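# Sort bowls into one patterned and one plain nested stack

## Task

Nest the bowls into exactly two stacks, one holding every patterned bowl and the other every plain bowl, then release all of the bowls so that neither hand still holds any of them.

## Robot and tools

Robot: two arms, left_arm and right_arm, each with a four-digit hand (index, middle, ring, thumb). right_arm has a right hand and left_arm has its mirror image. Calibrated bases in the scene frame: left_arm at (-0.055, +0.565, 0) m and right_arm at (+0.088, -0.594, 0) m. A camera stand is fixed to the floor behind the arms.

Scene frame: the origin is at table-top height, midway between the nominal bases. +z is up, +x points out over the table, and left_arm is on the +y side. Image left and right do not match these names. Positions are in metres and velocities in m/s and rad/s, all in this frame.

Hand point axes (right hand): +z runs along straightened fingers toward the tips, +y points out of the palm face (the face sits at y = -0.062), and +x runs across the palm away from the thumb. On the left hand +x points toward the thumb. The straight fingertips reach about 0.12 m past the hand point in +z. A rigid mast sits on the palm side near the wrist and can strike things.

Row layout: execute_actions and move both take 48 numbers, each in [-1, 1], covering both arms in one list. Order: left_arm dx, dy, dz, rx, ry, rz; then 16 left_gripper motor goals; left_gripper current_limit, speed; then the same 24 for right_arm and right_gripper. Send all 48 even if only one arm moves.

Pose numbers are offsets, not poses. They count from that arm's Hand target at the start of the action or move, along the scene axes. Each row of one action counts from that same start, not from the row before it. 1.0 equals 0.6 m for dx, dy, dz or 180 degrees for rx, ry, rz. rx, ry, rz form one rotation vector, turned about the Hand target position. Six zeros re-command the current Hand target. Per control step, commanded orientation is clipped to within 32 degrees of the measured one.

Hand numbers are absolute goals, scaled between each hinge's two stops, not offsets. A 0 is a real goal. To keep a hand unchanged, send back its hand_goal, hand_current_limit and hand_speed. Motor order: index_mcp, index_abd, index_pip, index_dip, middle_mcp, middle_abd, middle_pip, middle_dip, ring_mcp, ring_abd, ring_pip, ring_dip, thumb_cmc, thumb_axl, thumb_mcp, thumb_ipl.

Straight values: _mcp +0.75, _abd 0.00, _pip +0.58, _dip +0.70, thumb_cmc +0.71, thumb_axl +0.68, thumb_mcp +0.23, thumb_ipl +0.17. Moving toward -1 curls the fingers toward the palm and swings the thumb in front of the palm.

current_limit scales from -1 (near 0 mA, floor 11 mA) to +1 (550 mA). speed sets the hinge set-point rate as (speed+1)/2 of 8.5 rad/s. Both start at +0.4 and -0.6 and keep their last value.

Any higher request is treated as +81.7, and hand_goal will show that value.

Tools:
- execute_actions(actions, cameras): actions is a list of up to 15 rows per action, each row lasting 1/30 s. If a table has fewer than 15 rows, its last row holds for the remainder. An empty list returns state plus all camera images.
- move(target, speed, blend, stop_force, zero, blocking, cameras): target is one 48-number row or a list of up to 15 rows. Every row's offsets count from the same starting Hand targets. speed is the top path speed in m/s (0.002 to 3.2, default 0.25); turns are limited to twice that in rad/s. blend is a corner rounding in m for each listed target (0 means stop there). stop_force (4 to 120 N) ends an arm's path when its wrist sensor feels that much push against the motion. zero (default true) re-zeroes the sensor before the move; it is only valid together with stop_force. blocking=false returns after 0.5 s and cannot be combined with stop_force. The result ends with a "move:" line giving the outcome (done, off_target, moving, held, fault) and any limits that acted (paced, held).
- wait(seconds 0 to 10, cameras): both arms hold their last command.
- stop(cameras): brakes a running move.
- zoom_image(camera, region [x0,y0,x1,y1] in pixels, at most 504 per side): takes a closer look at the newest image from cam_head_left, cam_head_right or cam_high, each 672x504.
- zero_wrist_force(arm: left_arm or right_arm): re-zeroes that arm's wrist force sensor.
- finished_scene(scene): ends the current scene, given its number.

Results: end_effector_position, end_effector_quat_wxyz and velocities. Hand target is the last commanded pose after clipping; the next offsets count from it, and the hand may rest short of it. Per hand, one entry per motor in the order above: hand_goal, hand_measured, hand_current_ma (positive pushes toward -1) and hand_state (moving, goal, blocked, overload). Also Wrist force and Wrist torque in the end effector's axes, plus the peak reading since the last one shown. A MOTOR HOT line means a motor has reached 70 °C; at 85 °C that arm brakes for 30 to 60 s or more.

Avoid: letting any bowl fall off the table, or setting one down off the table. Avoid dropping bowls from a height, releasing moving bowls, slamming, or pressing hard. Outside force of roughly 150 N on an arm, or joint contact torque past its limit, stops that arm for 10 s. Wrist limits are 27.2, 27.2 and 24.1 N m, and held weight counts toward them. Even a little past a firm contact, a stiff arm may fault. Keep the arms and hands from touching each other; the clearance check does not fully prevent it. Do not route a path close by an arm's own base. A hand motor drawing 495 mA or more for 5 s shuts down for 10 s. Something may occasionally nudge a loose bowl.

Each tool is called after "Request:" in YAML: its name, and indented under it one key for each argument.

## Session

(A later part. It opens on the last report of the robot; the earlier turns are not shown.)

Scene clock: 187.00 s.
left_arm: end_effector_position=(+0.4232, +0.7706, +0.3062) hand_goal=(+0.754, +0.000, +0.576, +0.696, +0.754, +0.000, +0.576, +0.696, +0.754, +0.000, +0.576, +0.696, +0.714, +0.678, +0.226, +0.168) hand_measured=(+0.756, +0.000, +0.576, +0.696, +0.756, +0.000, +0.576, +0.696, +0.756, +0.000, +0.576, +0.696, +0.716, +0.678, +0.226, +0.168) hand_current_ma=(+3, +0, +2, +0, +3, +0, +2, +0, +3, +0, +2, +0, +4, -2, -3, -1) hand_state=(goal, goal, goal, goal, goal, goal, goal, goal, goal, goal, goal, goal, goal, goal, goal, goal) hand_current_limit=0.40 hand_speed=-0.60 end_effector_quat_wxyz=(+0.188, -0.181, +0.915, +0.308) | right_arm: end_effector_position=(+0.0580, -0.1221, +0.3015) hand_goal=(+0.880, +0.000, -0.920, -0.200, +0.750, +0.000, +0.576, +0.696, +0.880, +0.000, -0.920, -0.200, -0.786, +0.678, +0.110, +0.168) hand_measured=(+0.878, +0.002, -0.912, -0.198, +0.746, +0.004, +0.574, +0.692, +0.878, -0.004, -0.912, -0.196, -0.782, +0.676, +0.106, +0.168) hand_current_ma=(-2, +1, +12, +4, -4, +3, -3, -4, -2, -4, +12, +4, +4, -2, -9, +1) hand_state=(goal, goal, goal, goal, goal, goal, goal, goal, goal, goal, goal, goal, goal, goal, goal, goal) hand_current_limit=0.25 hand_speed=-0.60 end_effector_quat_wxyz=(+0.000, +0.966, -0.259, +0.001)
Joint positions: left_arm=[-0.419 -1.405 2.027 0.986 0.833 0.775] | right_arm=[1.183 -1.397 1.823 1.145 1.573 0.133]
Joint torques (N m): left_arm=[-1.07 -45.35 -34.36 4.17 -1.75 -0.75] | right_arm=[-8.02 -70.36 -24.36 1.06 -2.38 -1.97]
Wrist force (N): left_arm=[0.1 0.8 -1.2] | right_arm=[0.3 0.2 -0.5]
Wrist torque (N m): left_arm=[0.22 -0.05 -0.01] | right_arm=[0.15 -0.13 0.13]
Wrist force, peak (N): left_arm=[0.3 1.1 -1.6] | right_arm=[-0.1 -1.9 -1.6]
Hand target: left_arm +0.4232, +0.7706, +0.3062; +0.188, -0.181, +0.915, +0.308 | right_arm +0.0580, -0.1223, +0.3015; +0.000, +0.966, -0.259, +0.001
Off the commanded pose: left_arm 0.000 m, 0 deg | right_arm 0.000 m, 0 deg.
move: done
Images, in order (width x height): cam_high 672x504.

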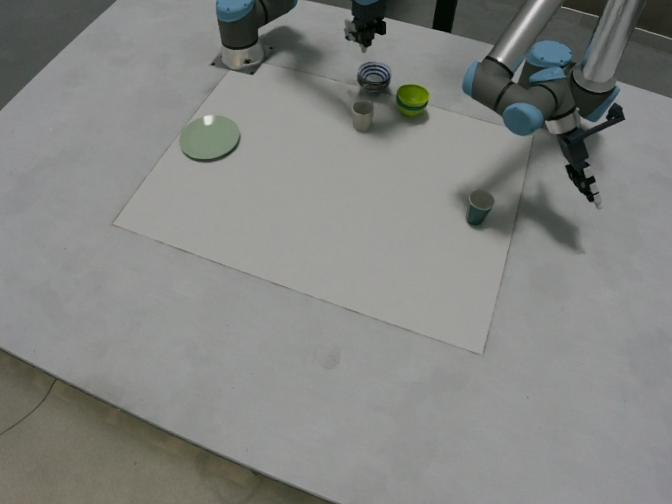

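Request:
execute_actions:
  actions: []
  cameras: ["all"]

Scene clock: 188.00 s.
left_arm: end_effector_position=(+0.4232, +0.7706, +0.3062) hand_goal=(+0.754, +0.000, +0.576, +0.696, +0.754, +0.000, +0.576, +0.696, +0.754, +0.000, +0.576, +0.696, +0.714, +0.678, +0.226, +0.168) hand_measured=(+0.756, +0.000, +0.576, +0.696, +0.756, +0.000, +0.576, +0.696, +0.756, +0.000, +0.576, +0.696, +0.716, +0.678, +0.226, +0.168) hand_current_ma=(+3, +0, +2, +0, +3, +0, +2, +0, +3, +0, +2, +0, +4, -2, -3, -1) hand_state=(goal, goal, goal, goal, goal, goal, goal, goal, goal, goal, goal, goal, goal, goal, goal, goal) hand_current_limit=0.40 hand_speed=-0.60 end_effector_quat_wxyz=(+0.188, -0.181, +0.915, +0.308) | right_arm: end_effector_position=(+0.0580, -0.1223, +0.3015) hand_goal=(+0.880, +0.000, -0.920, -0.200, +0.750, +0.000, +0.576, +0.696, +0.880, +0.000, -0.920, -0.200, -0.786, +0.678, +0.110, +0.168) hand_measured=(+0.878, +0.002, -0.912, -0.198, +0.746, +0.004, +0.574, +0.692, +0.878, -0.004, -0.912, -0.196, -0.782, +0.676, +0.106, +0.168) hand_current_ma=(-2, +1, +12, +4, -4, +3, -3, -4, -2, -4, +12, +4, +4, -2, -9, +1) hand_state=(goal, goal, goal, goal, goal, goal, goal, goal, goal, goal, goal, goal, goal, goal, goal, goal) hand_current_limit=0.25 hand_speed=-0.60 end_effector_quat_wxyz=(+0.000, +0.966, -0.259, +0.001)
Joint positions: left_arm=[-0.419 -1.405 2.027 0.986 0.833 0.775] | right_arm=[1.183 -1.398 1.824 1.145 1.573 0.133]
Joint velocities: within noise
Joint torques (N m): left_arm=[-0.13 -43.88 -34.59 3.97 -2.25 -0.51] | right_arm=[-5.87 -68.54 -24.75 0.86 -2.48 -1.68]
Motor temperatures (°C): left_arm=[26 29 25 37 26 36] | right_arm=[29 31 26 32 40 33]
Wrist force (N): left_arm=[-0.2 0.3 -1.2] | right_arm=[0.2 0.2 -0.4]
Wrist torque (N m): left_arm=[0.15 -0.01 -0.02] | right_arm=[0.15 -0.12 0.12]
Wrist force, peak (N): left_arm=[0.0 0.5 -1.7] | right_arm=[0.4 0.0 -0.8]
Hand target: left_arm +0.4232, +0.7706, +0.3062; +0.188, -0.181, +0.915, +0.308 | right_arm +0.0580, -0.1223, +0.3015; +0.000, +0.966, -0.259, +0.001
Off the commanded pose: left_arm 0.000 m, 0 deg | right_arm 0.000 m, 0 deg.

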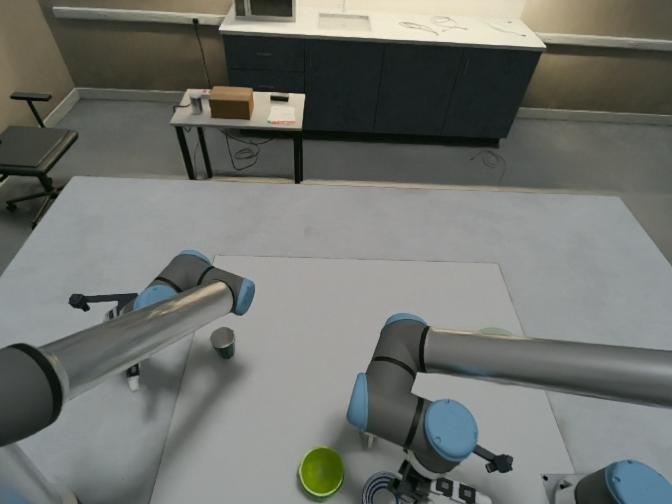

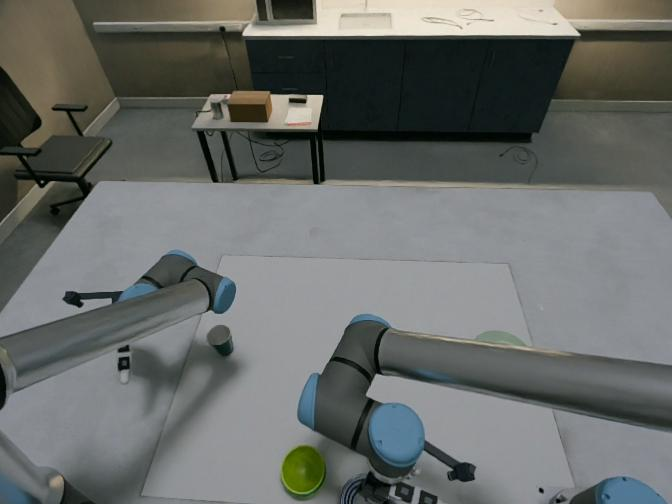

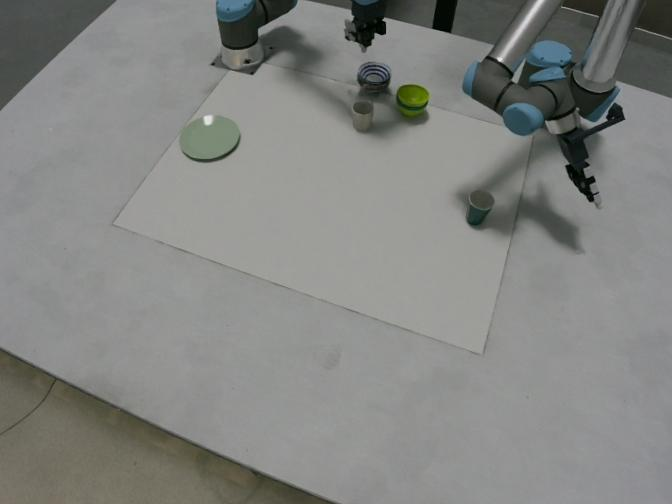

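Request:
zoom_image:
  camera: "cam_head_left"
  region: [290, 435, 355, 504]

Request:
zoom_image:
  camera: "cam_head_right"
  region: [270, 435, 335, 504]

Scaled by 7.304.

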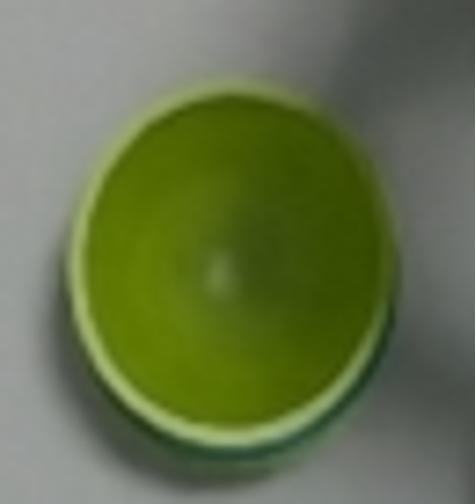

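Scaled by 7.304.

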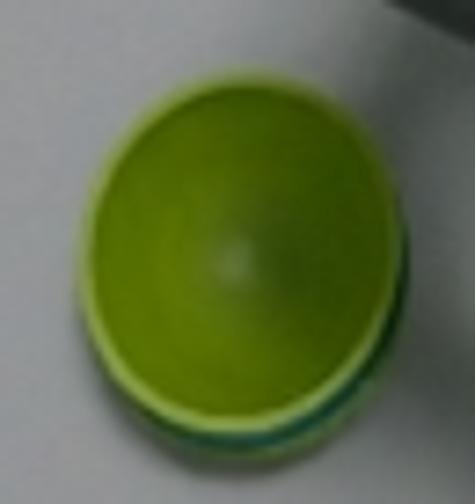

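Request:
finished_scene:
  scene: 2

The scene is finished: the task was done.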